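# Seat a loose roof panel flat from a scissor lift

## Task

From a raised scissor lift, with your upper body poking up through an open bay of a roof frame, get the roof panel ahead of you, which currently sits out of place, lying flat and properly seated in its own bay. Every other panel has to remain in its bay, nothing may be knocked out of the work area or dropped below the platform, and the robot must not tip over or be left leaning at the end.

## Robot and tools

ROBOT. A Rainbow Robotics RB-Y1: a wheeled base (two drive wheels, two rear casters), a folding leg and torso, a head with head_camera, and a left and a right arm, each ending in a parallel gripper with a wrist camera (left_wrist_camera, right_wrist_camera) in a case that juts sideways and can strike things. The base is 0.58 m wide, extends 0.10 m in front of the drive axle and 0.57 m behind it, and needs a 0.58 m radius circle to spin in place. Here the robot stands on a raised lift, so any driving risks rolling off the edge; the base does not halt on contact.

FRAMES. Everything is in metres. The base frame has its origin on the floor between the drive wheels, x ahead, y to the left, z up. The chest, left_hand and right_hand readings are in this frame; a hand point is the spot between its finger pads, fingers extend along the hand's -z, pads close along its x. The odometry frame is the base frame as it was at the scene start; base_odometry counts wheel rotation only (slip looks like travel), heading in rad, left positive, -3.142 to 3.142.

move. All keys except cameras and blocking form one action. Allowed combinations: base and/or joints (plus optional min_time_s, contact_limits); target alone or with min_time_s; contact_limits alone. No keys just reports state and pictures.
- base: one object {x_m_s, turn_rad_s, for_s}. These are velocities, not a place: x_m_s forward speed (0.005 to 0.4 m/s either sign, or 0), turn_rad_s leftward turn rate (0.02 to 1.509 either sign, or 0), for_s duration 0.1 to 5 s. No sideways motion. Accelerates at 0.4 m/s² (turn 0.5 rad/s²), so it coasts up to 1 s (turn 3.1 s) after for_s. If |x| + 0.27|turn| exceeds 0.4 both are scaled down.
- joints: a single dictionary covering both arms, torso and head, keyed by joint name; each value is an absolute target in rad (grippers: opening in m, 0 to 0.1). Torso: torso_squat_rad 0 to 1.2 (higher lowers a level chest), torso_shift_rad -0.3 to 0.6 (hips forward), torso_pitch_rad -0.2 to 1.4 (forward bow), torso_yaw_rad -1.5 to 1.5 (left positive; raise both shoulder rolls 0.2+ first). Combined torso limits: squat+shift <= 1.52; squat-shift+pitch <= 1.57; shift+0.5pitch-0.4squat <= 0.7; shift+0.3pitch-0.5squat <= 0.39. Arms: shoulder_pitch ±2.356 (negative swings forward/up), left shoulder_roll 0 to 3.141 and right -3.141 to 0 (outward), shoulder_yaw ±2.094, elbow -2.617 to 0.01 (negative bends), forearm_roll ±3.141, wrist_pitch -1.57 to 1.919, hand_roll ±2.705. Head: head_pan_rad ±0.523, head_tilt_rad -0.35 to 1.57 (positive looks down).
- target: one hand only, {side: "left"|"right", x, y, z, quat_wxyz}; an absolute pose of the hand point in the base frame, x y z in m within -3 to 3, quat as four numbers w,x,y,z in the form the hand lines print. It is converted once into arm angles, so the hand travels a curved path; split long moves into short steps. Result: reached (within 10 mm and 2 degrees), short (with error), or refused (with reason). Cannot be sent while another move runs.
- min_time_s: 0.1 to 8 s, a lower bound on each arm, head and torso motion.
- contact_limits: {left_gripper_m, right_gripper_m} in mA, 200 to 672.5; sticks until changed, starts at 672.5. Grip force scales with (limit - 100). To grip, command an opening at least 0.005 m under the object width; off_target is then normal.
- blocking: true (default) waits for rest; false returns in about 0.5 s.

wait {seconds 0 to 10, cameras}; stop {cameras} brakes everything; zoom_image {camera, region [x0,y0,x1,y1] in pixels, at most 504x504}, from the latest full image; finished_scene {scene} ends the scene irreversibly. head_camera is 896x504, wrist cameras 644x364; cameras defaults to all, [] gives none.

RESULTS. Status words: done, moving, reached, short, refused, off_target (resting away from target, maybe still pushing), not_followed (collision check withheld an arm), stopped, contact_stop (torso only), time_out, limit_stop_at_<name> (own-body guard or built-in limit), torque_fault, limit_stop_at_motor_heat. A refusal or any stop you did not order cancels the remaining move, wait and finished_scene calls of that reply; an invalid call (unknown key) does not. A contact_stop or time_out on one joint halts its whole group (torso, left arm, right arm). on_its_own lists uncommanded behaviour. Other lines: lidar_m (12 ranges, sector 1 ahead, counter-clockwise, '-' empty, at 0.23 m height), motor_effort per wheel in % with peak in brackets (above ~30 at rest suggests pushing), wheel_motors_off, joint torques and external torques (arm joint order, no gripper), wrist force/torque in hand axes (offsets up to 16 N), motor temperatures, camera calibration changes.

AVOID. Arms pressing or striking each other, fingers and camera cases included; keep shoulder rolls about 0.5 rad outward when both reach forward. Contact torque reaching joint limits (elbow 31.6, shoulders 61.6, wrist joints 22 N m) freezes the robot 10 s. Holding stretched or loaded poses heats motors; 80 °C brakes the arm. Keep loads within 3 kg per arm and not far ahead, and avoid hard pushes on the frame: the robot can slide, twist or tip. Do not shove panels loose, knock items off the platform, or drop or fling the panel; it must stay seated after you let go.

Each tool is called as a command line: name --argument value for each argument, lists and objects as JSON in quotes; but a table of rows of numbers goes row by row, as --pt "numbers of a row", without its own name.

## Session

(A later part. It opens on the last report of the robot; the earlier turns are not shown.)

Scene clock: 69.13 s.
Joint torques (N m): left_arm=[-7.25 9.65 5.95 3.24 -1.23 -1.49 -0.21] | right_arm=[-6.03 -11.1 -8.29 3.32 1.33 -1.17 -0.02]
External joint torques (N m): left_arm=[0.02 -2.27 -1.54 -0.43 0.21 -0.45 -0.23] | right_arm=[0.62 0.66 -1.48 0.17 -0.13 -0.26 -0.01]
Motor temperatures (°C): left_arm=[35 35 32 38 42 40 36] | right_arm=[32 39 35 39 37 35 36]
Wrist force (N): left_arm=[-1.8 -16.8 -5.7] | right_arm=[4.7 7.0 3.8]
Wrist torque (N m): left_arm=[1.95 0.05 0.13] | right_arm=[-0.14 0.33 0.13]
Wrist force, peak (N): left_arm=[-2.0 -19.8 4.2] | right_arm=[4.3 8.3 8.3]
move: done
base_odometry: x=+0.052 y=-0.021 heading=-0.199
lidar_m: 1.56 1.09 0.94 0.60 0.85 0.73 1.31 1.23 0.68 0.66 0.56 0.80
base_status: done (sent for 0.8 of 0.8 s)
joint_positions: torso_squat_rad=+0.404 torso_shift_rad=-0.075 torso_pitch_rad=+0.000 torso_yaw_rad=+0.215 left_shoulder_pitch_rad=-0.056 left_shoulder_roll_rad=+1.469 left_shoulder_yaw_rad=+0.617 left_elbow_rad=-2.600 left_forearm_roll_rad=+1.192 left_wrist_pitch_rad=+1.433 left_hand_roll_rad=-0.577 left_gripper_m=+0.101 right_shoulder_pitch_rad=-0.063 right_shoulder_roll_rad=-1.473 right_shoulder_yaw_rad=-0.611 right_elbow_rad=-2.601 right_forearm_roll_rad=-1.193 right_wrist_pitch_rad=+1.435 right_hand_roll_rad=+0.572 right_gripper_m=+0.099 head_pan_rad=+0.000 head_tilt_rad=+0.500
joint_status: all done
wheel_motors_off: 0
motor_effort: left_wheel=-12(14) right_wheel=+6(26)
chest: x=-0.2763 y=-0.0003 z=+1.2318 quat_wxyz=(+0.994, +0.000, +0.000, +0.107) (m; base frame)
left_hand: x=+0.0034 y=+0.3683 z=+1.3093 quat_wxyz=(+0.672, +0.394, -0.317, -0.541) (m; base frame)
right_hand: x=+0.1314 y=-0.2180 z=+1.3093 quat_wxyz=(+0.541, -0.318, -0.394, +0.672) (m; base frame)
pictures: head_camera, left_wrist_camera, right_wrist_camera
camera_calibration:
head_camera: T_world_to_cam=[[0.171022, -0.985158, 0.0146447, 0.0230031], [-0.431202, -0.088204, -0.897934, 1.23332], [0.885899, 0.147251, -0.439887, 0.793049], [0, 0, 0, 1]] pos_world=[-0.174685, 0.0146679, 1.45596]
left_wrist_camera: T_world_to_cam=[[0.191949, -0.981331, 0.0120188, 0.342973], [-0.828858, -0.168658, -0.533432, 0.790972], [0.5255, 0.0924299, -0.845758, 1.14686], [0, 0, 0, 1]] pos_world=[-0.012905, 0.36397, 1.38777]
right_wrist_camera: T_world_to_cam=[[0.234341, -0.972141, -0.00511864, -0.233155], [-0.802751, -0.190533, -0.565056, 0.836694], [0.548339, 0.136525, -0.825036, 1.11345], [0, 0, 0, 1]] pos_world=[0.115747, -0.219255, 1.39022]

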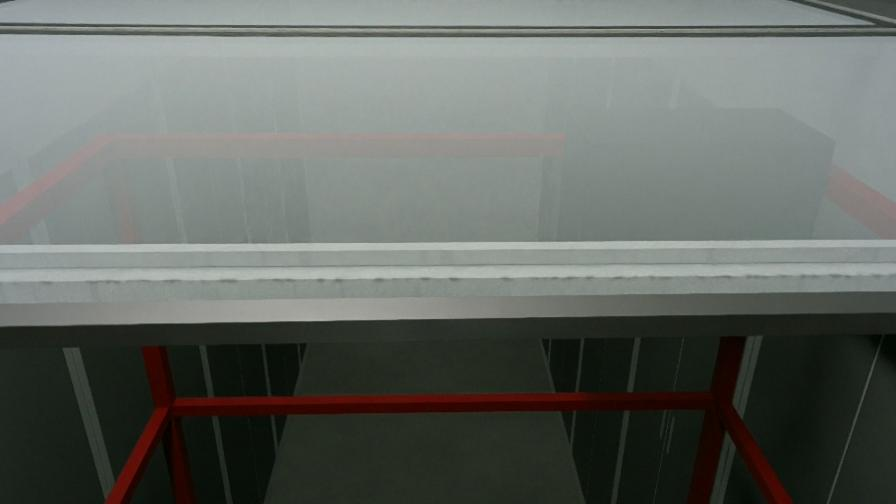

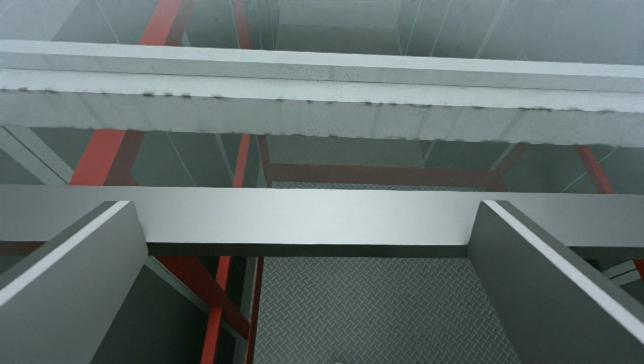

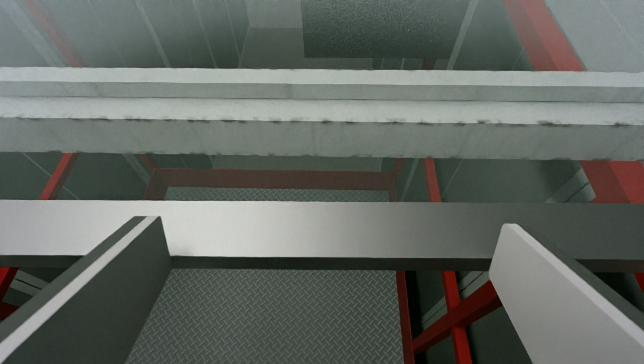

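zoom_image --camera "right_wrist_camera" --region '[220, 50, 420, 160]'

zoom_image --camera "left_wrist_camera" --region '[220, 30, 420, 140]'

zoom_image --camera "left_wrist_camera" --region '[220, 170, 420, 280]'

zoom_image --camera "right_wrist_camera" --region '[220, 170, 420, 280]'

Scaled by 2.520 from the camera's 644x364 image, which has a finer 1265x715 frame.

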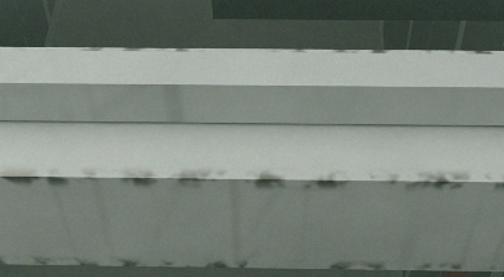

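Scaled by 2.520 from the camera's 644x364 image, which has a finer 1265x715 frame.

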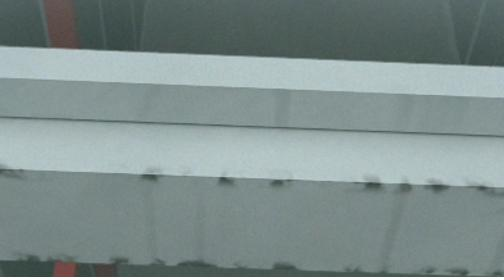

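Scaled by 2.520 from the camera's 644x364 image, which has a finer 1265x715 frame.

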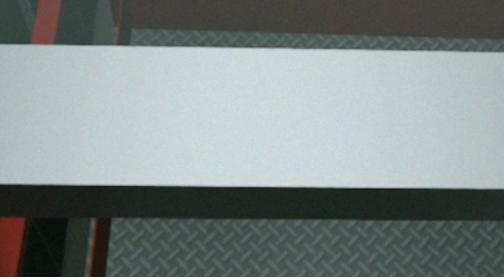

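Scaled by 2.520 from the camera's 644x364 image, which has a finer 1265x715 frame.

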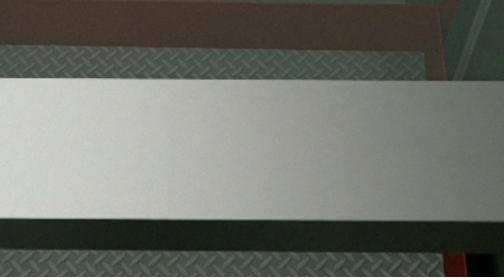

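move --joints '{"head_pan_rad": 0.523, "head_tilt_rad": 0.35}' --cameras '["head_camera"]'

zoom_image --camera "head_camera" --region '[0, 0, 504, 504]'

Scene clock: 71.23 s.
Joint torques (N m): left_arm=[-7.38 9.64 6.38 3.44 -1.2 -1.43 -0.07] | right_arm=[-6.11 -11.02 -8.06 3.25 1.31 -1.09 0.09]
External joint torques (N m): left_arm=[-0.11 -2.28 -1.11 -0.23 0.25 -0.38 -0.08] | right_arm=[0.54 0.75 -1.24 0.11 -0.15 -0.17 0.09]
Motor temperatures (°C): left_arm=[35 35 32 38 42 40 36] | right_arm=[32 39 35 39 37 35 36]
Wrist force (N): left_arm=[-1.8 -16.9 -5.2] | right_arm=[4.9 6.7 3.7]
Wrist torque (N m): left_arm=[1.94 0.07 0.15] | right_arm=[-0.12 0.35 0.11]
Wrist force, peak (N): left_arm=[-1.9 -17.1 -5.6] | right_arm=[5.0 6.8 4.0]
move: done
base_odometry: x=+0.052 y=-0.021 heading=-0.199
lidar_m: 1.56 1.09 0.94 0.61 0.85 0.73 1.31 1.22 0.67 0.66 0.53 0.80
base_status: not commanded
joint_positions: torso_squat_rad=+0.404 torso_shift_rad=-0.075 torso_pitch_rad=+0.000 torso_yaw_rad=+0.215 left_shoulder_pitch_rad=-0.056 left_shoulder_roll_rad=+1.469 left_shoulder_yaw_rad=+0.617 left_elbow_rad=-2.600 left_forearm_roll_rad=+1.192 left_wrist_pitch_rad=+1.433 left_hand_roll_rad=-0.577 left_gripper_m=+0.101 right_shoulder_pitch_rad=-0.063 right_shoulder_roll_rad=-1.473 right_shoulder_yaw_rad=-0.611 right_elbow_rad=-2.601 right_forearm_roll_rad=-1.193 right_wrist_pitch_rad=+1.435 right_hand_roll_rad=+0.572 right_gripper_m=+0.099 head_pan_rad=+0.523 head_tilt_rad=+0.350
joint_status: all done
wheel_motors_off: 0
motor_effort: left_wheel=-12(13) right_wheel=+4(10)
chest: x=-0.2763 y=-0.0003 z=+1.2318 quat_wxyz=(+0.994, +0.000, +0.000, +0.107) (m; base frame)
left_hand: x=+0.0035 y=+0.3683 z=+1.3093 quat_wxyz=(+0.672, +0.394, -0.317, -0.541) (m; base frame)
right_hand: x=+0.1314 y=-0.2180 z=+1.3093 quat_wxyz=(+0.541, -0.318, -0.394, +0.672) (m; base frame)
pictures: head_camera
camera_calibration:
head_camera: T_world_to_cam=[[0.638879, -0.769264, 0.00819911, 0.150425], [-0.22625, -0.198067, -0.953719, 1.36591], [0.735286, 0.607456, -0.300587, 0.553303], [0, 0, 0, 1]] pos_world=[-0.193902, 0.0501508, 1.46777]

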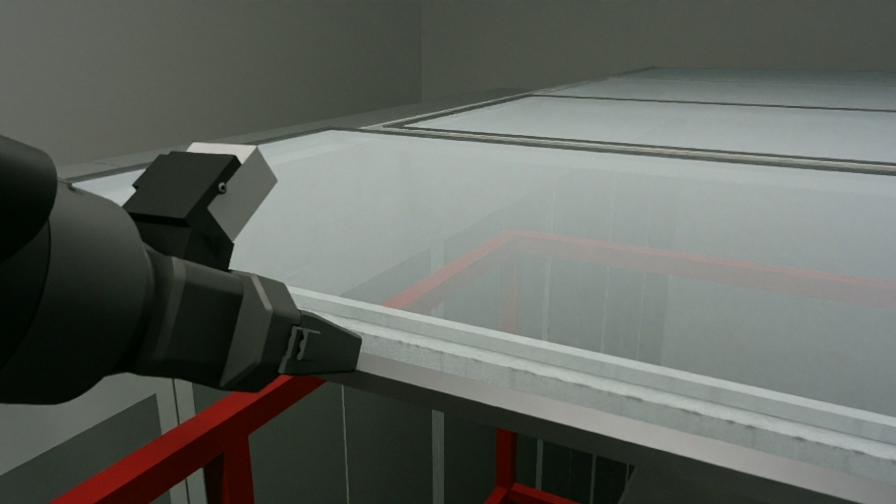

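Scaled by 1.000.

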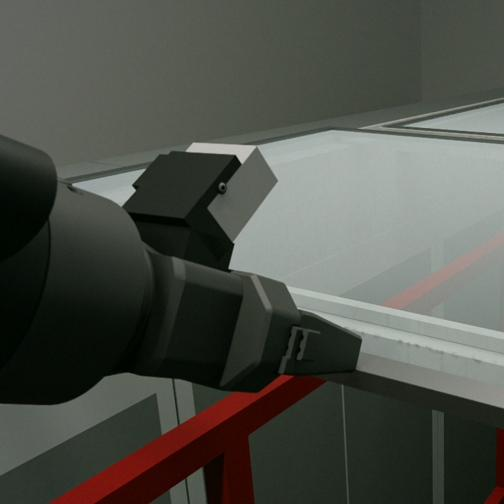

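zoom_image --camera "head_camera" --region '[270, 80, 470, 180]'

Scaled by 2.520 from the camera's 896x504 image, which has a finer 1280x720 frame.

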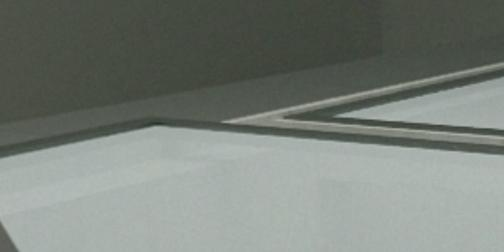

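move --base '{"x_m_s": 0.03, "for_s": 0.8}' --joints '{"head_pan_rad": 0, "head_tilt_rad": 0.5}' --cameras '["head_camera", "left_wrist_camera", "right_wrist_camera"]'

zoom_image --camera "left_wrist_camera" --region '[220, 70, 420, 180]'

zoom_image --camera "right_wrist_camera" --region '[220, 70, 420, 180]'

zoom_image --camera "left_wrist_camera" --region '[220, 170, 420, 280]'

zoom_image --camera "right_wrist_camera" --region '[220, 170, 420, 280]'

Scene clock: 73.53 s.
Joint torques (N m): left_arm=[-7.54 9.72 5.84 3.56 -1.3 -1.3 -0.18] | right_arm=[-6.23 -11.17 -8.04 3.24 1.25 -0.98 0.06]
External joint torques (N m): left_arm=[-0.27 -2.21 -1.65 -0.11 0.15 -0.25 -0.19] | right_arm=[0.42 0.59 -1.22 0.09 -0.21 -0.06 0.07]
Motor temperatures (°C): left_arm=[35 35 32 38 42 40 36] | right_arm=[32 39 35 39 37 35 36]
Wrist force (N): left_arm=[-1.8 -16.6 -5.4] | right_arm=[4.6 6.7 3.9]
Wrist torque (N m): left_arm=[1.91 0.06 0.13] | right_arm=[-0.11 0.31 0.14]
Wrist force, peak (N): left_arm=[-2.7 -20.2 4.2] | right_arm=[5.3 7.1 7.3]
move: done
base_odometry: x=+0.075 y=-0.026 heading=-0.200
lidar_m: 1.56 1.07 0.95 0.61 0.86 0.75 1.32 1.22 0.69 0.65 0.54 0.81
base_status: done (sent for 0.8 of 0.8 s)
joint_positions: torso_squat_rad=+0.404 torso_shift_rad=-0.075 torso_pitch_rad=+0.000 torso_yaw_rad=+0.215 left_shoulder_pitch_rad=-0.056 left_shoulder_roll_rad=+1.469 left_shoulder_yaw_rad=+0.617 left_elbow_rad=-2.600 left_forearm_roll_rad=+1.192 left_wrist_pitch_rad=+1.433 left_hand_roll_rad=-0.577 left_gripper_m=+0.101 right_shoulder_pitch_rad=-0.063 right_shoulder_roll_rad=-1.473 right_shoulder_yaw_rad=-0.611 right_elbow_rad=-2.601 right_forearm_roll_rad=-1.193 right_wrist_pitch_rad=+1.435 right_hand_roll_rad=+0.572 right_gripper_m=+0.099 head_pan_rad=+0.000 head_tilt_rad=+0.500
joint_status: all done
wheel_motors_off: 0
motor_effort: left_wheel=-11(13) right_wheel=+5(24)
chest: x=-0.2763 y=-0.0003 z=+1.2318 quat_wxyz=(+0.994, +0.000, +0.000, +0.107) (m; base frame)
left_hand: x=+0.0034 y=+0.3683 z=+1.3094 quat_wxyz=(+0.672, +0.394, -0.317, -0.541) (m; base frame)
right_hand: x=+0.1314 y=-0.2179 z=+1.3093 quat_wxyz=(+0.541, -0.318, -0.394, +0.672) (m; base frame)
pictures: head_camera, left_wrist_camera, right_wrist_camera
camera_calibration:
head_camera: T_world_to_cam=[[0.171092, -0.985147, 0.0146089, 0.0230831], [-0.431076, -0.0881823, -0.897996, 1.23348], [0.885946, 0.147343, -0.43976, 0.793004], [0, 0, 0, 1]] pos_world=[-0.174784, 0.0146682, 1.45606]
left_wrist_camera: T_world_to_cam=[[0.191953, -0.98133, 0.0120459, 0.342953], [-0.828782, -0.168664, -0.533547, 0.791105], [0.525617, 0.0924328, -0.845685, 1.1469], [0, 0, 0, 1]] pos_world=[-0.0130052, 0.36397, 1.38787]
right_wrist_camera: T_world_to_cam=[[0.23442, -0.972122, -0.00506262, -0.233141], [-0.802697, -0.190621, -0.565102, 0.836752], [0.548384, 0.136535, -0.825005, 1.11339], [0, 0, 0, 1]] pos_world=[0.115748, -0.219155, 1.39022]

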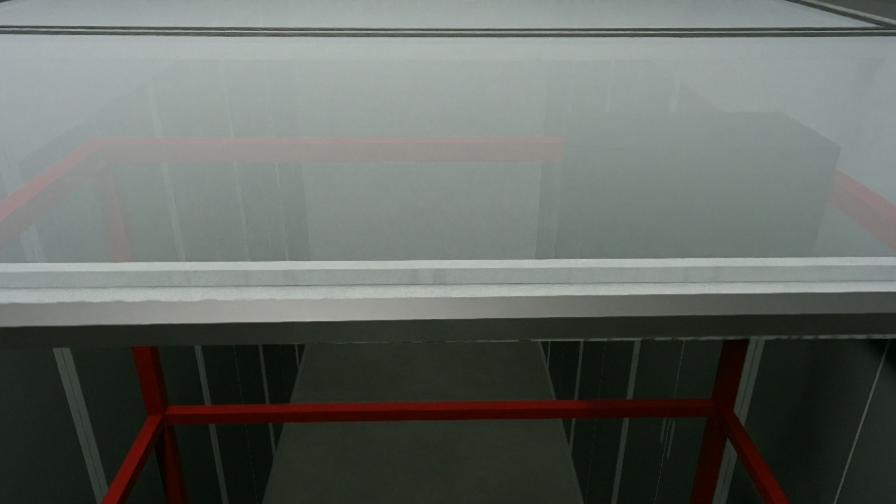

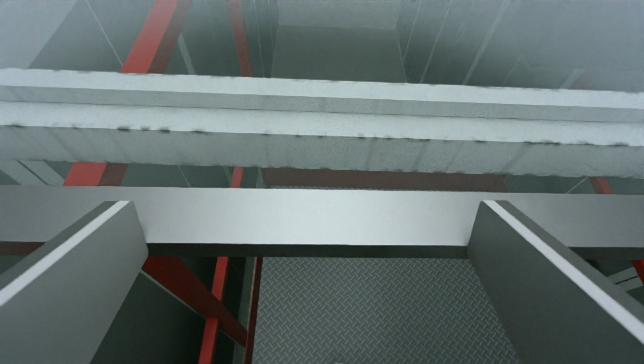

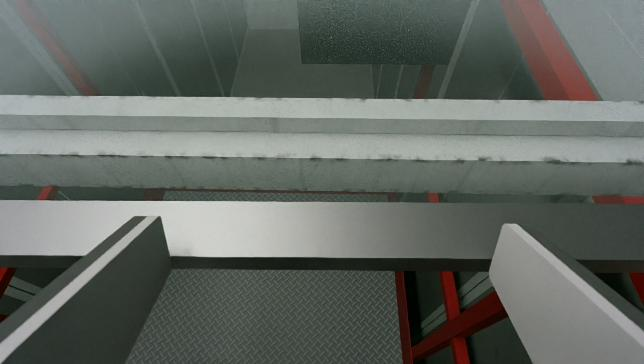

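Scaled by 2.520 from the camera's 644x364 image, which has a finer 1265x715 frame.

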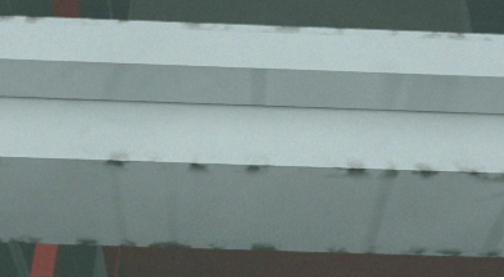

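Scaled by 2.520 from the camera's 644x364 image, which has a finer 1265x715 frame.

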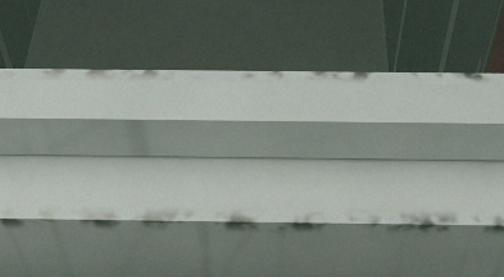

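Scaled by 2.520 from the camera's 644x364 image, which has a finer 1265x715 frame.

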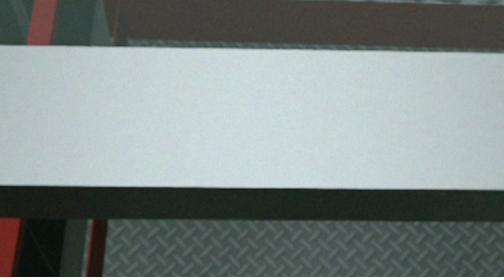

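Scaled by 2.520 from the camera's 644x364 image, which has a finer 1265x715 frame.

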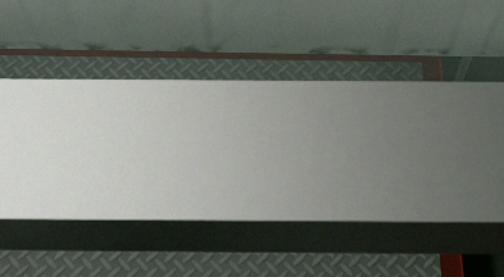

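move --base '{"x_m_s": 0.02, "for_s": 0.75}' --joints '{"torso_yaw_rad": 0.208}' --min_time_s 0.8 --cameras '["head_camera", "left_wrist_camera", "right_wrist_camera"]'

zoom_image --camera "left_wrist_camera" --region '[220, 70, 420, 180]'

zoom_image --camera "right_wrist_camera" --region '[220, 70, 420, 180]'

zoom_image --camera "left_wrist_camera" --region '[220, 170, 420, 280]'

zoom_image --camera "right_wrist_camera" --region '[220, 170, 420, 280]'

Scene clock: 75.70 s.
Joint torques (N m): left_arm=[-7.47 9.37 5.8 3.48 -1.36 -1.3 -0.21] | right_arm=[-6.09 -11.2 -8.43 3.24 1.27 -1.04 0]
External joint torques (N m): left_arm=[-0.2 -2.55 -1.68 -0.19 0.08 -0.31 -0.23] | right_arm=[0.55 0.56 -1.62 0.1 -0.18 -0.13 0]
Motor temperatures (°C): left_arm=[35 35 32 38 42 40 36] | right_arm=[32 39 35 39 37 35 36]
Wrist force (N): left_arm=[-1.1 -17.3 -2.1] | right_arm=[4.6 6.8 3.9]
Wrist torque (N m): left_arm=[1.85 0.24 0.15] | right_arm=[-0.11 0.32 0.13]
Wrist force, peak (N): left_arm=[-3.2 -19.6 1.9] | right_arm=[5.5 7.1 6.5]
move: done
base_odometry: x=+0.090 y=-0.029 heading=-0.201
lidar_m: 1.54 1.06 0.96 0.60 0.85 0.77 1.35 1.22 0.69 0.66 0.53 0.80
base_status: done (sent for 0.77 of 0.77 s)
joint_positions: torso_squat_rad=+0.404 torso_shift_rad=-0.075 torso_pitch_rad=+0.000 torso_yaw_rad=+0.208 left_shoulder_pitch_rad=-0.056 left_shoulder_roll_rad=+1.469 left_shoulder_yaw_rad=+0.617 left_elbow_rad=-2.600 left_forearm_roll_rad=+1.192 left_wrist_pitch_rad=+1.433 left_hand_roll_rad=-0.577 left_gripper_m=+0.101 right_shoulder_pitch_rad=-0.063 right_shoulder_roll_rad=-1.473 right_shoulder_yaw_rad=-0.611 right_elbow_rad=-2.601 right_forearm_roll_rad=-1.193 right_wrist_pitch_rad=+1.435 right_hand_roll_rad=+0.572 right_gripper_m=+0.099 head_pan_rad=+0.000 head_tilt_rad=+0.500
joint_status: all done
wheel_motors_off: 0
motor_effort: left_wheel=-11(14) right_wheel=+9(21)
chest: x=-0.2763 y=-0.0003 z=+1.2318 quat_wxyz=(+0.995, +0.000, +0.000, +0.104) (m; base frame)
left_hand: x=+0.0059 y=+0.3663 z=+1.3094 quat_wxyz=(+0.670, +0.393, -0.319, -0.543) (m; base frame)
right_hand: x=+0.1298 y=-0.2208 z=+1.3093 quat_wxyz=(+0.543, -0.319, -0.393, +0.670) (m; base frame)
pictures: head_camera, left_wrist_camera, right_wrist_camera
camera_calibration:
head_camera: T_world_to_cam=[[0.164221, -0.986314, 0.0147043, 0.0210474], [-0.431673, -0.0852612, -0.897992, 1.23329], [0.886955, 0.141122, -0.439767, 0.793323], [0, 0, 0, 1]] pos_world=[-0.174718, 0.0139562, 1.45606]
left_wrist_camera: T_world_to_cam=[[0.185193, -0.982629, 0.012001, 0.341075], [-0.829868, -0.16292, -0.533645, 0.790907], [0.52633, 0.088868, -0.845624, 1.14697], [0, 0, 0, 1]] pos_world=[-0.0104994, 0.362076, 1.38787]
right_wrist_camera: T_world_to_cam=[[0.227658, -0.973728, -0.00509814, -0.234931], [-0.803978, -0.185011, -0.565146, 0.836401], [0.549356, 0.132759, -0.824975, 1.11365], [0, 0, 0, 1]] pos_world=[0.114144, -0.221862, 1.39022]

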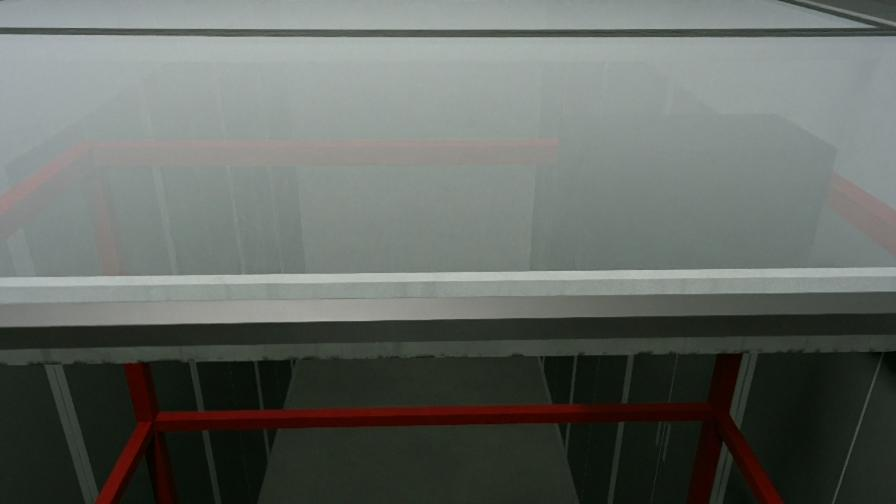

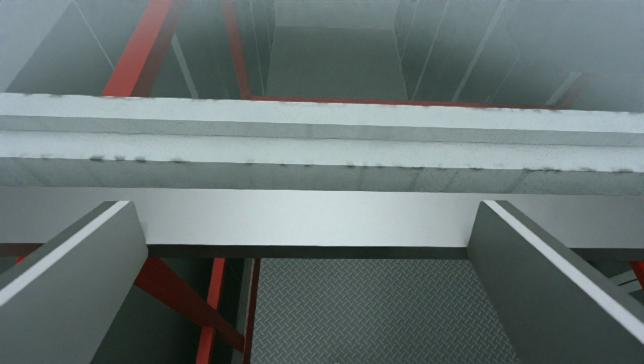

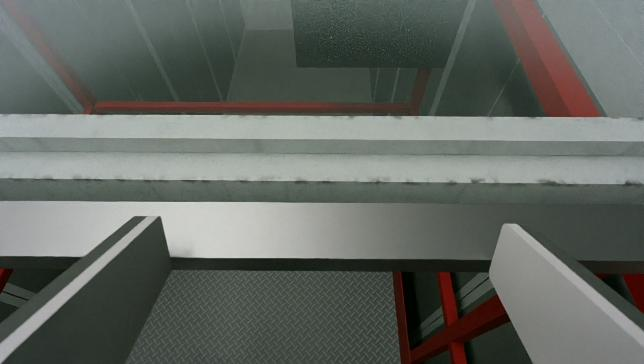

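Scaled by 2.520 from the camera's 644x364 image, which has a finer 1265x715 frame.

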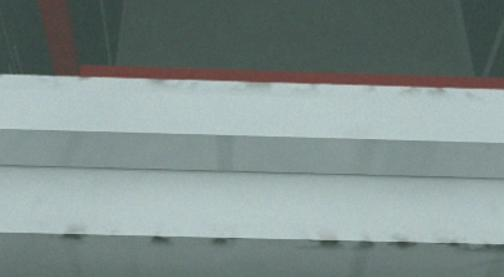

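Scaled by 2.520 from the camera's 644x364 image, which has a finer 1265x715 frame.

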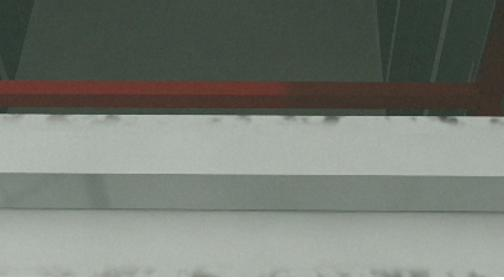

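Scaled by 2.520 from the camera's 644x364 image, which has a finer 1265x715 frame.

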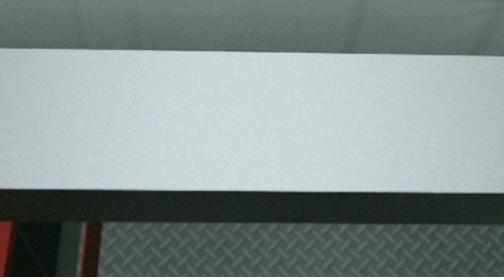

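Scaled by 2.520 from the camera's 644x364 image, which has a finer 1265x715 frame.

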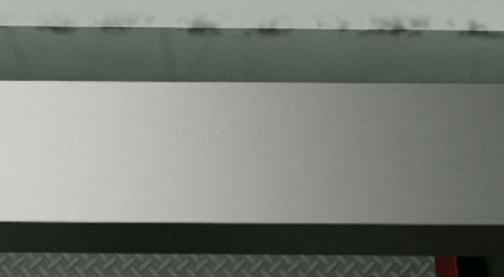

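move --base '{"x_m_s": -0.03, "for_s": 0.5}' --cameras '[]'

move --joints '{"torso_squat_rad": 0.0, "torso_shift_rad": -0.075, "torso_pitch_rad": 0, "torso_yaw_rad": 0.208}' --cameras '[]'

move --joints '{"torso_yaw_rad": 1.1, "head_pan_rad": 0.523, "head_tilt_rad": 0.45}'

zoom_image --camera "head_camera" --region '[0, 0, 504, 504]'

zoom_image --camera "head_camera" --region '[392, 0, 896, 504]'

Scene clock: 78.70 s.
Joint torques (N m): left_arm=[-7.58 9.79 5.77 3.58 -1.25 -1.38 -0.1] | right_arm=[-5.93 -11.35 -8.3 3.27 1.26 -0.97 0.07]
External joint torques (N m): left_arm=[-0.31 -2.14 -1.71 -0.09 0.2 -0.34 -0.12] | right_arm=[0.72 0.42 -1.48 0.12 -0.2 -0.06 0.08]
Motor temperatures (°C): left_arm=[35 35 32 38 42 40 36] | right_arm=[32 39 35 39 37 35 36]
Wrist force (N): left_arm=[-1.6 -16.7 -5.4] | right_arm=[4.6 6.7 3.8]
Wrist torque (N m): left_arm=[1.91 0.09 0.14] | right_arm=[-0.10 0.32 0.13]
Wrist force, peak (N): left_arm=[-1.6 -17.0 -6.0] | right_arm=[4.9 7.0 4.0]
move: done
base_odometry: x=+0.076 y=-0.026 heading=-0.201
lidar_m: 1.54 1.07 0.95 0.60 0.85 0.74 1.32 1.21 0.70 0.66 0.54 0.81
base_status: done (sent for 0.5 of 0.5 s)
joint_positions: torso_squat_rad=+0.404 torso_shift_rad=-0.075 torso_pitch_rad=+0.000 torso_yaw_rad=+0.208 left_shoulder_pitch_rad=-0.056 left_shoulder_roll_rad=+1.469 left_shoulder_yaw_rad=+0.617 left_elbow_rad=-2.600 left_forearm_roll_rad=+1.192 left_wrist_pitch_rad=+1.433 left_hand_roll_rad=-0.577 left_gripper_m=+0.101 right_shoulder_pitch_rad=-0.063 right_shoulder_roll_rad=-1.473 right_shoulder_yaw_rad=-0.611 right_elbow_rad=-2.601 right_forearm_roll_rad=-1.193 right_wrist_pitch_rad=+1.435 right_hand_roll_rad=+0.572 right_gripper_m=+0.099 head_pan_rad=+0.000 head_tilt_rad=+0.500
joint_status: not commanded
wheel_motors_off: 0
motor_effort: left_wheel=+2(30) right_wheel=+0(9)
chest: x=-0.2762 y=-0.0003 z=+1.2318 quat_wxyz=(+0.995, +0.000, +0.000, +0.104) (m; base frame)
left_hand: x=+0.0060 y=+0.3663 z=+1.3093 quat_wxyz=(+0.670, +0.393, -0.319, -0.543) (m; base frame)
right_hand: x=+0.1299 y=-0.2208 z=+1.3092 quat_wxyz=(+0.543, -0.319, -0.393, +0.670) (m; base frame)
pictures: none
No camera images: "cameras" was empty.

Scene clock: 80.87 s.
Joint torques (N m): left_arm=[-7.65 10.08 5.67 3.52 -1.25 -1.27 -0.12] | right_arm=[-6.46 -11.51 -8.16 3.21 1.22 -1 0.11]
External joint torques (N m): left_arm=[-0.38 -1.84 -1.82 -0.14 0.2 -0.23 -0.14] | right_arm=[0.19 0.25 -1.34 0.06 -0.24 -0.09 0.12]
Motor temperatures (°C): left_arm=[35 35 32 38 42 40 36] | right_arm=[32 39 35 39 37 35 36]
Wrist force (N): left_arm=[-1.4 -17.0 -5.6] | right_arm=[4.6 6.9 3.9]
Wrist torque (N m): left_arm=[1.97 0.10 0.14] | right_arm=[-0.14 0.31 0.13]
Wrist force, peak (N): left_arm=[-1.8 -17.2 -5.8] | right_arm=[4.8 7.2 3.7]
move: done
base_odometry: x=+0.076 y=-0.026 heading=-0.201
lidar_m: 1.56 1.06 0.95 0.60 0.85 0.74 1.33 1.22 0.68 0.66 0.54 0.81
base_status: not commanded
joint_positions: torso_squat_rad=+0.000 torso_shift_rad=-0.075 torso_pitch_rad=+0.000 torso_yaw_rad=+0.208 left_shoulder_pitch_rad=-0.056 left_shoulder_roll_rad=+1.469 left_shoulder_yaw_rad=+0.617 left_elbow_rad=-2.600 left_forearm_roll_rad=+1.192 left_wrist_pitch_rad=+1.433 left_hand_roll_rad=-0.577 left_gripper_m=+0.101 right_shoulder_pitch_rad=-0.063 right_shoulder_roll_rad=-1.473 right_shoulder_yaw_rad=-0.611 right_elbow_rad=-2.601 right_forearm_roll_rad=-1.193 right_wrist_pitch_rad=+1.435 right_hand_roll_rad=+0.572 right_gripper_m=+0.099 head_pan_rad=+0.000 head_tilt_rad=+0.500
joint_status: all done
wheel_motors_off: 0
motor_effort: left_wheel=+2(3) right_wheel=+0(6)
chest: x=-0.2803 y=-0.0003 z=+1.2880 quat_wxyz=(+0.995, +0.000, +0.000, +0.104) (m; base frame)
left_hand: x=+0.0019 y=+0.3663 z=+1.3655 quat_wxyz=(+0.670, +0.393, -0.319, -0.543) (m; base frame)
right_hand: x=+0.1258 y=-0.2208 z=+1.3654 quat_wxyz=(+0.543, -0.319, -0.393, +0.670) (m; base frame)
pictures: none
No camera images: "cameras" was empty.

Scene clock: 83.13 s.
Joint torques (N m): left_arm=[-7.29 10.12 5.67 3.5 -1.2 -1.2 -0.09] | right_arm=[-6.76 -5.38 -8.14 3.03 1.27 -1.05 0.1]
External joint torques (N m): left_arm=[-0.01 -1.81 -1.82 -0.16 0.25 -0.15 -0.1] | right_arm=[-0.11 6.38 -1.32 -0.14 -0.19 -0.14 0.1]
Motor temperatures (°C): left_arm=[35 35 32 38 42 40 36] | right_arm=[32 39 35 39 37 35 36]
Wrist force (N): left_arm=[-1.6 -16.8 -5.7] | right_arm=[4.7 6.9 3.6]
Wrist torque (N m): left_arm=[1.93 0.06 0.16] | right_arm=[-0.13 0.33 0.13]
Wrist force, peak (N): left_arm=[-1.7 -17.1 -6.0] | right_arm=[5.3 6.8 3.8]
move: done
base_odometry: x=+0.076 y=-0.026 heading=-0.201
lidar_m: 1.55 1.07 0.95 0.60 0.86 0.74 1.34 1.21 0.69 0.65 0.53 0.81
base_status: not commanded
joint_positions: torso_squat_rad=+0.000 torso_shift_rad=-0.075 torso_pitch_rad=-0.001 torso_yaw_rad=+1.100 left_shoulder_pitch_rad=-0.056 left_shoulder_roll_rad=+1.469 left_shoulder_yaw_rad=+0.617 left_elbow_rad=-2.600 left_forearm_roll_rad=+1.192 left_wrist_pitch_rad=+1.433 left_hand_roll_rad=-0.577 left_gripper_m=+0.101 right_shoulder_pitch_rad=-0.063 right_shoulder_roll_rad=-1.475 right_shoulder_yaw_rad=-0.611 right_elbow_rad=-2.601 right_forearm_roll_rad=-1.193 right_wrist_pitch_rad=+1.435 right_hand_roll_rad=+0.572 right_gripper_m=+0.099 head_pan_rad=+0.523 head_tilt_rad=+0.450
joint_status: all done
wheel_motors_off: 0
motor_effort: left_wheel=+1(1) right_wheel=+2(6)
chest: x=-0.2810 y=-0.0003 z=+1.2879 quat_wxyz=(+0.853, +0.000, +0.000, +0.523) (m; base frame)
left_hand: x=-0.3891 y=+0.4496 z=+1.3654 quat_wxyz=(+0.839, +0.492, -0.118, -0.201) (m; base frame)
right_hand: x=+0.1456 y=+0.1773 z=+1.3661 quat_wxyz=(+0.201, -0.119, -0.492, +0.839) (m; base frame)
pictures: head_camera, left_wrist_camera, right_wrist_camera
camera_calibration:
head_camera: T_world_to_cam=[[0.999869, 0.00817911, 0.0139979, 0.24629], [0.0160885, -0.394059, -0.918944, 1.43647], [-0.00200014, 0.919049, -0.394139, 0.506438], [0, 0, 0, 1]] pos_world=[-0.268356, 0.0986, 1.5162]
left_wrist_camera: T_world_to_cam=[[0.880919, -0.473083, 0.0131768, 0.535427], [-0.39377, -0.748108, -0.534116, 0.939955], [0.262539, 0.465324, -0.845309, 1.12253], [0, 0, 0, 1]] pos_world=[-0.396248, 0.434151, 1.44387]
right_wrist_camera: T_world_to_cam=[[0.900655, -0.434528, -0.0025605, -0.0477007], [-0.359667, -0.742157, -0.565546, 0.989499], [0.243845, 0.510283, -0.824713, 1.07618], [0, 0, 0, 1]] pos_world=[0.136431, 0.164481, 1.44702]

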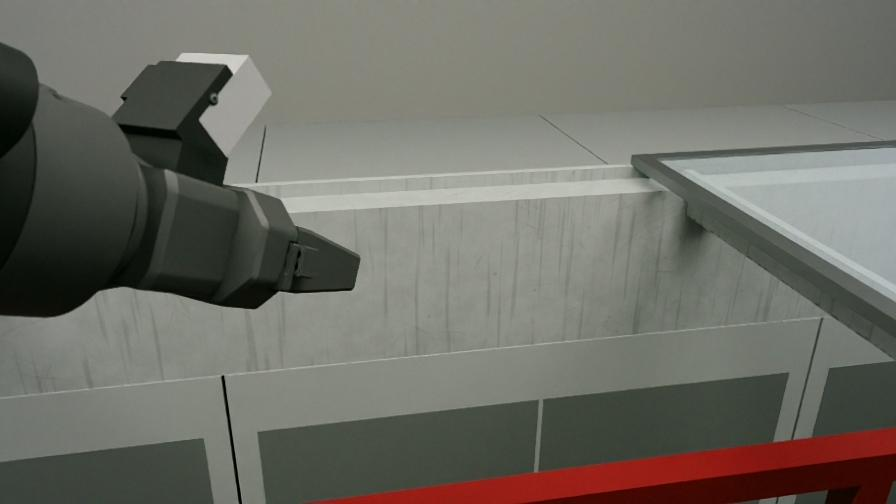

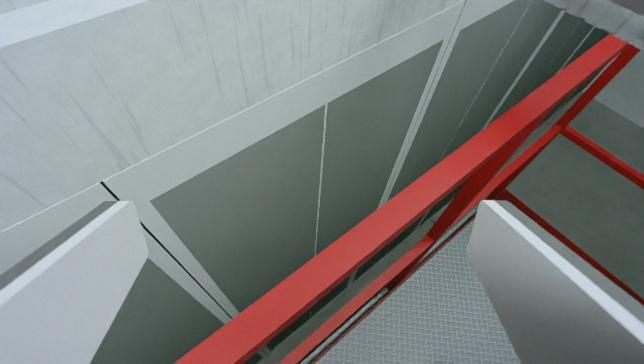

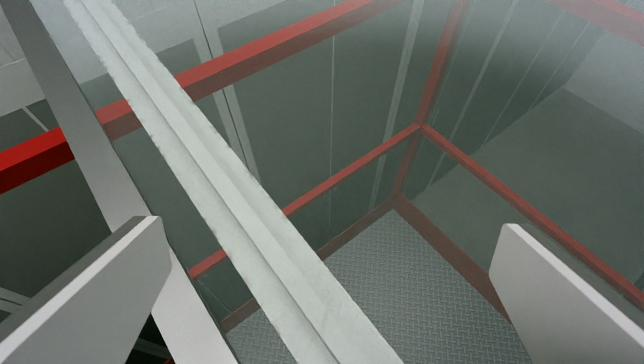

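Scaled by 1.000.

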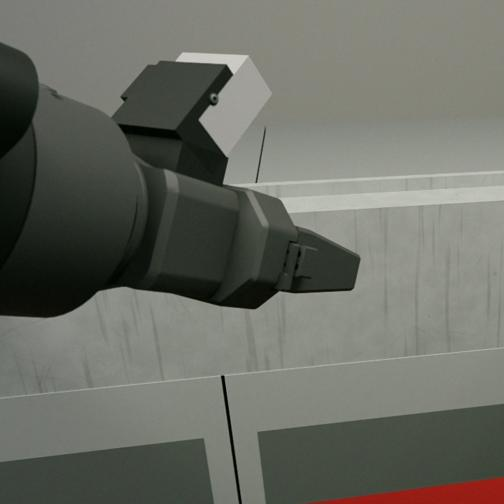

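Scaled by 1.000.

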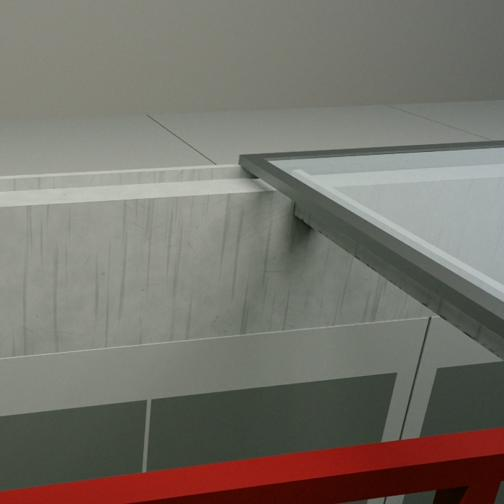

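zoom_image --camera "head_camera" --region '[600, 130, 720, 230]'

zoom_image --camera "head_camera" --region '[500, 140, 660, 220]'

Scaled by 4.200 from the camera's 896x504 image, which has a finer 1280x720 frame.

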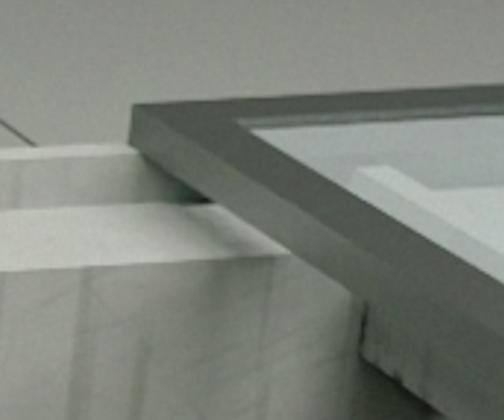

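Scaled by 3.150 from the camera's 896x504 image, which has a finer 1280x720 frame.

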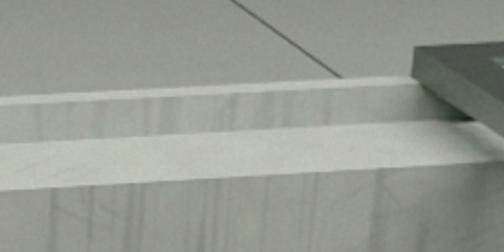

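zoom_image --camera "head_camera" --region '[600, 145, 660, 185]'

zoom_image --camera "head_camera" --region '[616, 150, 646, 175]'

Scaled by 8.400 from the camera's 896x504 image, which has a finer 1280x720 frame.

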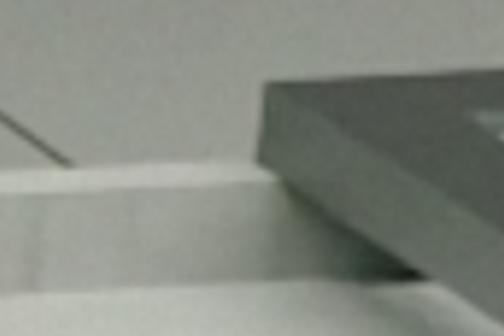

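Scaled by 16.800 from the camera's 896x504 image, which has a finer 1280x720 frame.

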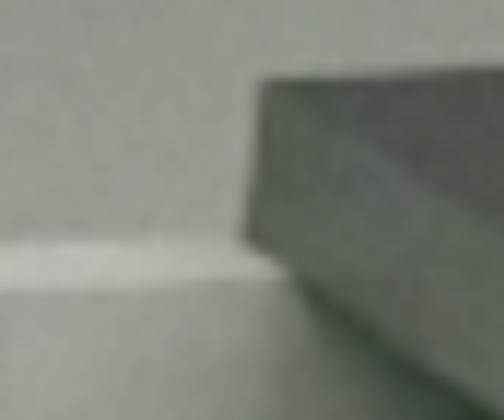

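move --joints '{"torso_yaw_rad": -0.7, "head_pan_rad": -0.523, "head_tilt_rad": 0.45}' --cameras '["head_camera"]'

zoom_image --camera "head_camera" --region '[200, 100, 400, 240]'

Scene clock: 88.67 s.
Joint torques (N m): left_arm=[-8.29 -4.63 6 3.48 -1.22 -1.2 -0.06] | right_arm=[-6.3 -11.09 -8.33 3.05 1.27 -1 0]
External joint torques (N m): left_arm=[-1.02 -16.54 -1.49 -0.24 0.24 -0.17 -0.07] | right_arm=[0.36 0.68 -1.52 -0.09 -0.18 -0.09 0]
Motor temperatures (°C): left_arm=[35 35 32 38 42 40 36] | right_arm=[32 39 35 39 37 35 36]
Wrist force (N): left_arm=[-1.7 -16.5 -5.8] | right_arm=[4.8 7.0 4.0]
Wrist torque (N m): left_arm=[1.89 0.06 0.13] | right_arm=[-0.15 0.31 0.13]
Wrist force, peak (N): left_arm=[-1.7 -17.1 -6.1] | right_arm=[4.8 7.1 3.9]
move: done
base_odometry: x=+0.076 y=-0.026 heading=-0.200
lidar_m: 1.55 1.07 0.94 0.61 0.85 0.75 1.32 1.23 0.69 0.66 0.52 0.80
base_status: not commanded
joint_positions: torso_squat_rad=+0.000 torso_shift_rad=-0.076 torso_pitch_rad=-0.002 torso_yaw_rad=-0.700 left_shoulder_pitch_rad=-0.056 left_shoulder_roll_rad=+1.472 left_shoulder_yaw_rad=+0.617 left_elbow_rad=-2.600 left_forearm_roll_rad=+1.192 left_wrist_pitch_rad=+1.433 left_hand_roll_rad=-0.577 left_gripper_m=+0.101 right_shoulder_pitch_rad=-0.063 right_shoulder_roll_rad=-1.473 right_shoulder_yaw_rad=-0.611 right_elbow_rad=-2.601 right_forearm_roll_rad=-1.193 right_wrist_pitch_rad=+1.435 right_hand_roll_rad=+0.572 right_gripper_m=+0.099 head_pan_rad=-0.523 head_tilt_rad=+0.450
joint_status: all done
wheel_motors_off: 0
motor_effort: left_wheel=+5(7) right_wheel=+2(6)
chest: x=-0.2818 y=-0.0006 z=+1.2879 quat_wxyz=(+0.939, +0.001, -0.001, -0.343) (m; base frame)
left_hand: x=+0.1808 y=+0.0027 z=+1.3665 quat_wxyz=(+0.363, +0.216, -0.458, -0.782) (m; base frame)
right_hand: x=-0.2057 y=-0.4565 z=+1.3651 quat_wxyz=(+0.782, -0.459, -0.214, +0.363) (m; base frame)
pictures: head_camera
camera_calibration:
head_camera: T_world_to_cam=[[-0.953892, -0.299956, 0.0107631, -0.277496], [-0.128, 0.374094, -0.918515, 1.39554], [0.271487, -0.877542, -0.39524, 0.585129], [0, 0, 0, 1]] pos_world=[-0.244927, -0.0918263, 1.51608]

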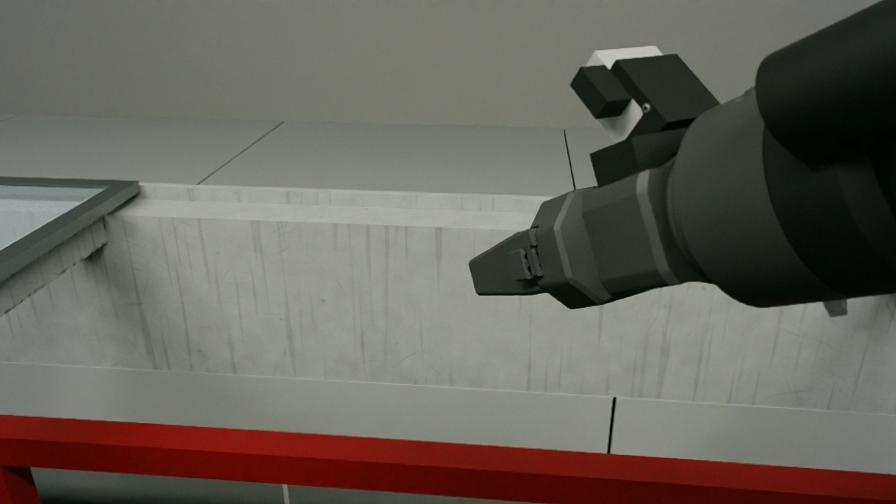

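Scaled by 2.520 from the camera's 896x504 image, which has a finer 1280x720 frame.

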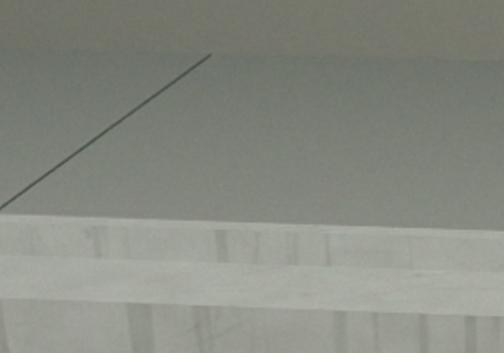

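zoom_image --camera "head_camera" --region '[80, 160, 200, 260]'

zoom_image --camera "head_camera" --region '[110, 170, 170, 210]'

Scaled by 4.200 from the camera's 896x504 image, which has a finer 1280x720 frame.

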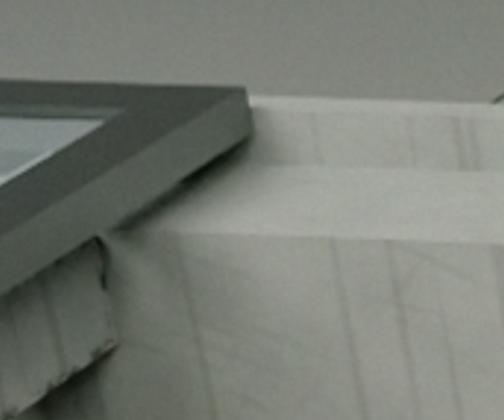

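Scaled by 8.400 from the camera's 896x504 image, which has a finer 1280x720 frame.

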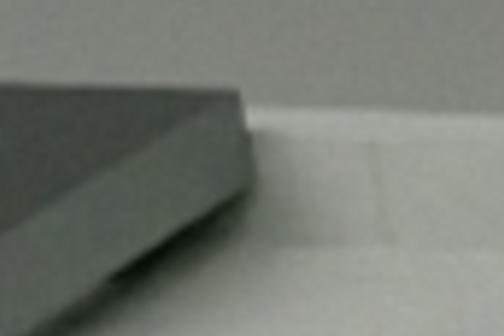

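move --joints '{"torso_yaw_rad": 0.208, "head_pan_rad": 0, "head_tilt_rad": 0.5}' --base '{"x_m_s": -0.05, "for_s": 1.0}' --cameras '["head_camera"]'

Scene clock: 96.00 s.
Joint torques (N m): left_arm=[-6.1 9.42 5.33 3.56 -1.18 -1.15 -0.12] | right_arm=[-6.47 -11.02 -8.51 3.38 1.33 -1.07 0.01]
External joint torques (N m): left_arm=[1.17 -2.5 -2.15 -0.11 0.27 -0.11 -0.13] | right_arm=[0.17 0.75 -1.69 0.23 -0.13 -0.16 0.02]
Motor temperatures (°C): left_arm=[35 35 32 38 42 40 36] | right_arm=[32 39 35 39 37 35 36]
Wrist force (N): left_arm=[-1.7 -16.6 -5.6] | right_arm=[4.6 6.8 3.9]
Wrist torque (N m): left_arm=[1.92 0.06 0.15] | right_arm=[-0.12 0.31 0.11]
Wrist force, peak (N): left_arm=[-1.9 -17.1 -5.8] | right_arm=[4.8 7.3 3.9]
move: done
base_odometry: x=+0.027 y=-0.016 heading=-0.199
lidar_m: 1.57 1.10 0.62 0.61 0.84 0.70 1.28 1.22 0.66 0.66 0.57 0.82
base_status: done (sent for 1 of 1 s)
joint_positions: torso_squat_rad=+0.000 torso_shift_rad=-0.075 torso_pitch_rad=+0.000 torso_yaw_rad=+0.208 left_shoulder_pitch_rad=-0.057 left_shoulder_roll_rad=+1.469 left_shoulder_yaw_rad=+0.617 left_elbow_rad=-2.600 left_forearm_roll_rad=+1.192 left_wrist_pitch_rad=+1.433 left_hand_roll_rad=-0.577 left_gripper_m=+0.101 right_shoulder_pitch_rad=-0.063 right_shoulder_roll_rad=-1.473 right_shoulder_yaw_rad=-0.611 right_elbow_rad=-2.601 right_forearm_roll_rad=-1.193 right_wrist_pitch_rad=+1.435 right_hand_roll_rad=+0.572 right_gripper_m=+0.099 head_pan_rad=+0.000 head_tilt_rad=+0.500
joint_status: all done
wheel_motors_off: 0
motor_effort: left_wheel=+16(32) right_wheel=-16(30)
chest: x=-0.2804 y=-0.0003 z=+1.2880 quat_wxyz=(+0.995, +0.000, +0.000, +0.104) (m; base frame)
left_hand: x=+0.0018 y=+0.3663 z=+1.3657 quat_wxyz=(+0.670, +0.393, -0.319, -0.543) (m; base frame)
right_hand: x=+0.1257 y=-0.2208 z=+1.3654 quat_wxyz=(+0.543, -0.319, -0.393, +0.670) (m; base frame)
pictures: head_camera
camera_calibration:
head_camera: T_world_to_cam=[[0.164225, -0.986314, 0.0146675, 0.0209355], [-0.431876, -0.0852615, -0.897894, 1.28176], [0.886856, 0.141122, -0.439967, 0.821827], [0, 0, 0, 1]] pos_world=[-0.178718, 0.0139562, 1.51216]

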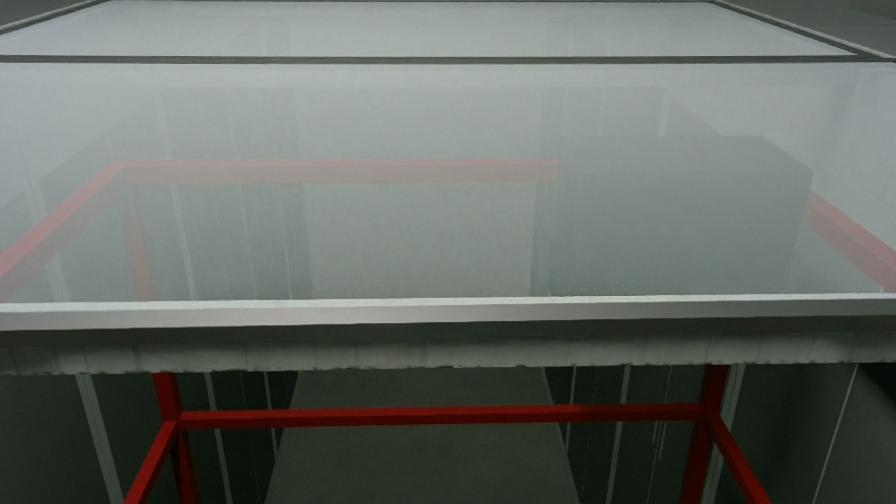

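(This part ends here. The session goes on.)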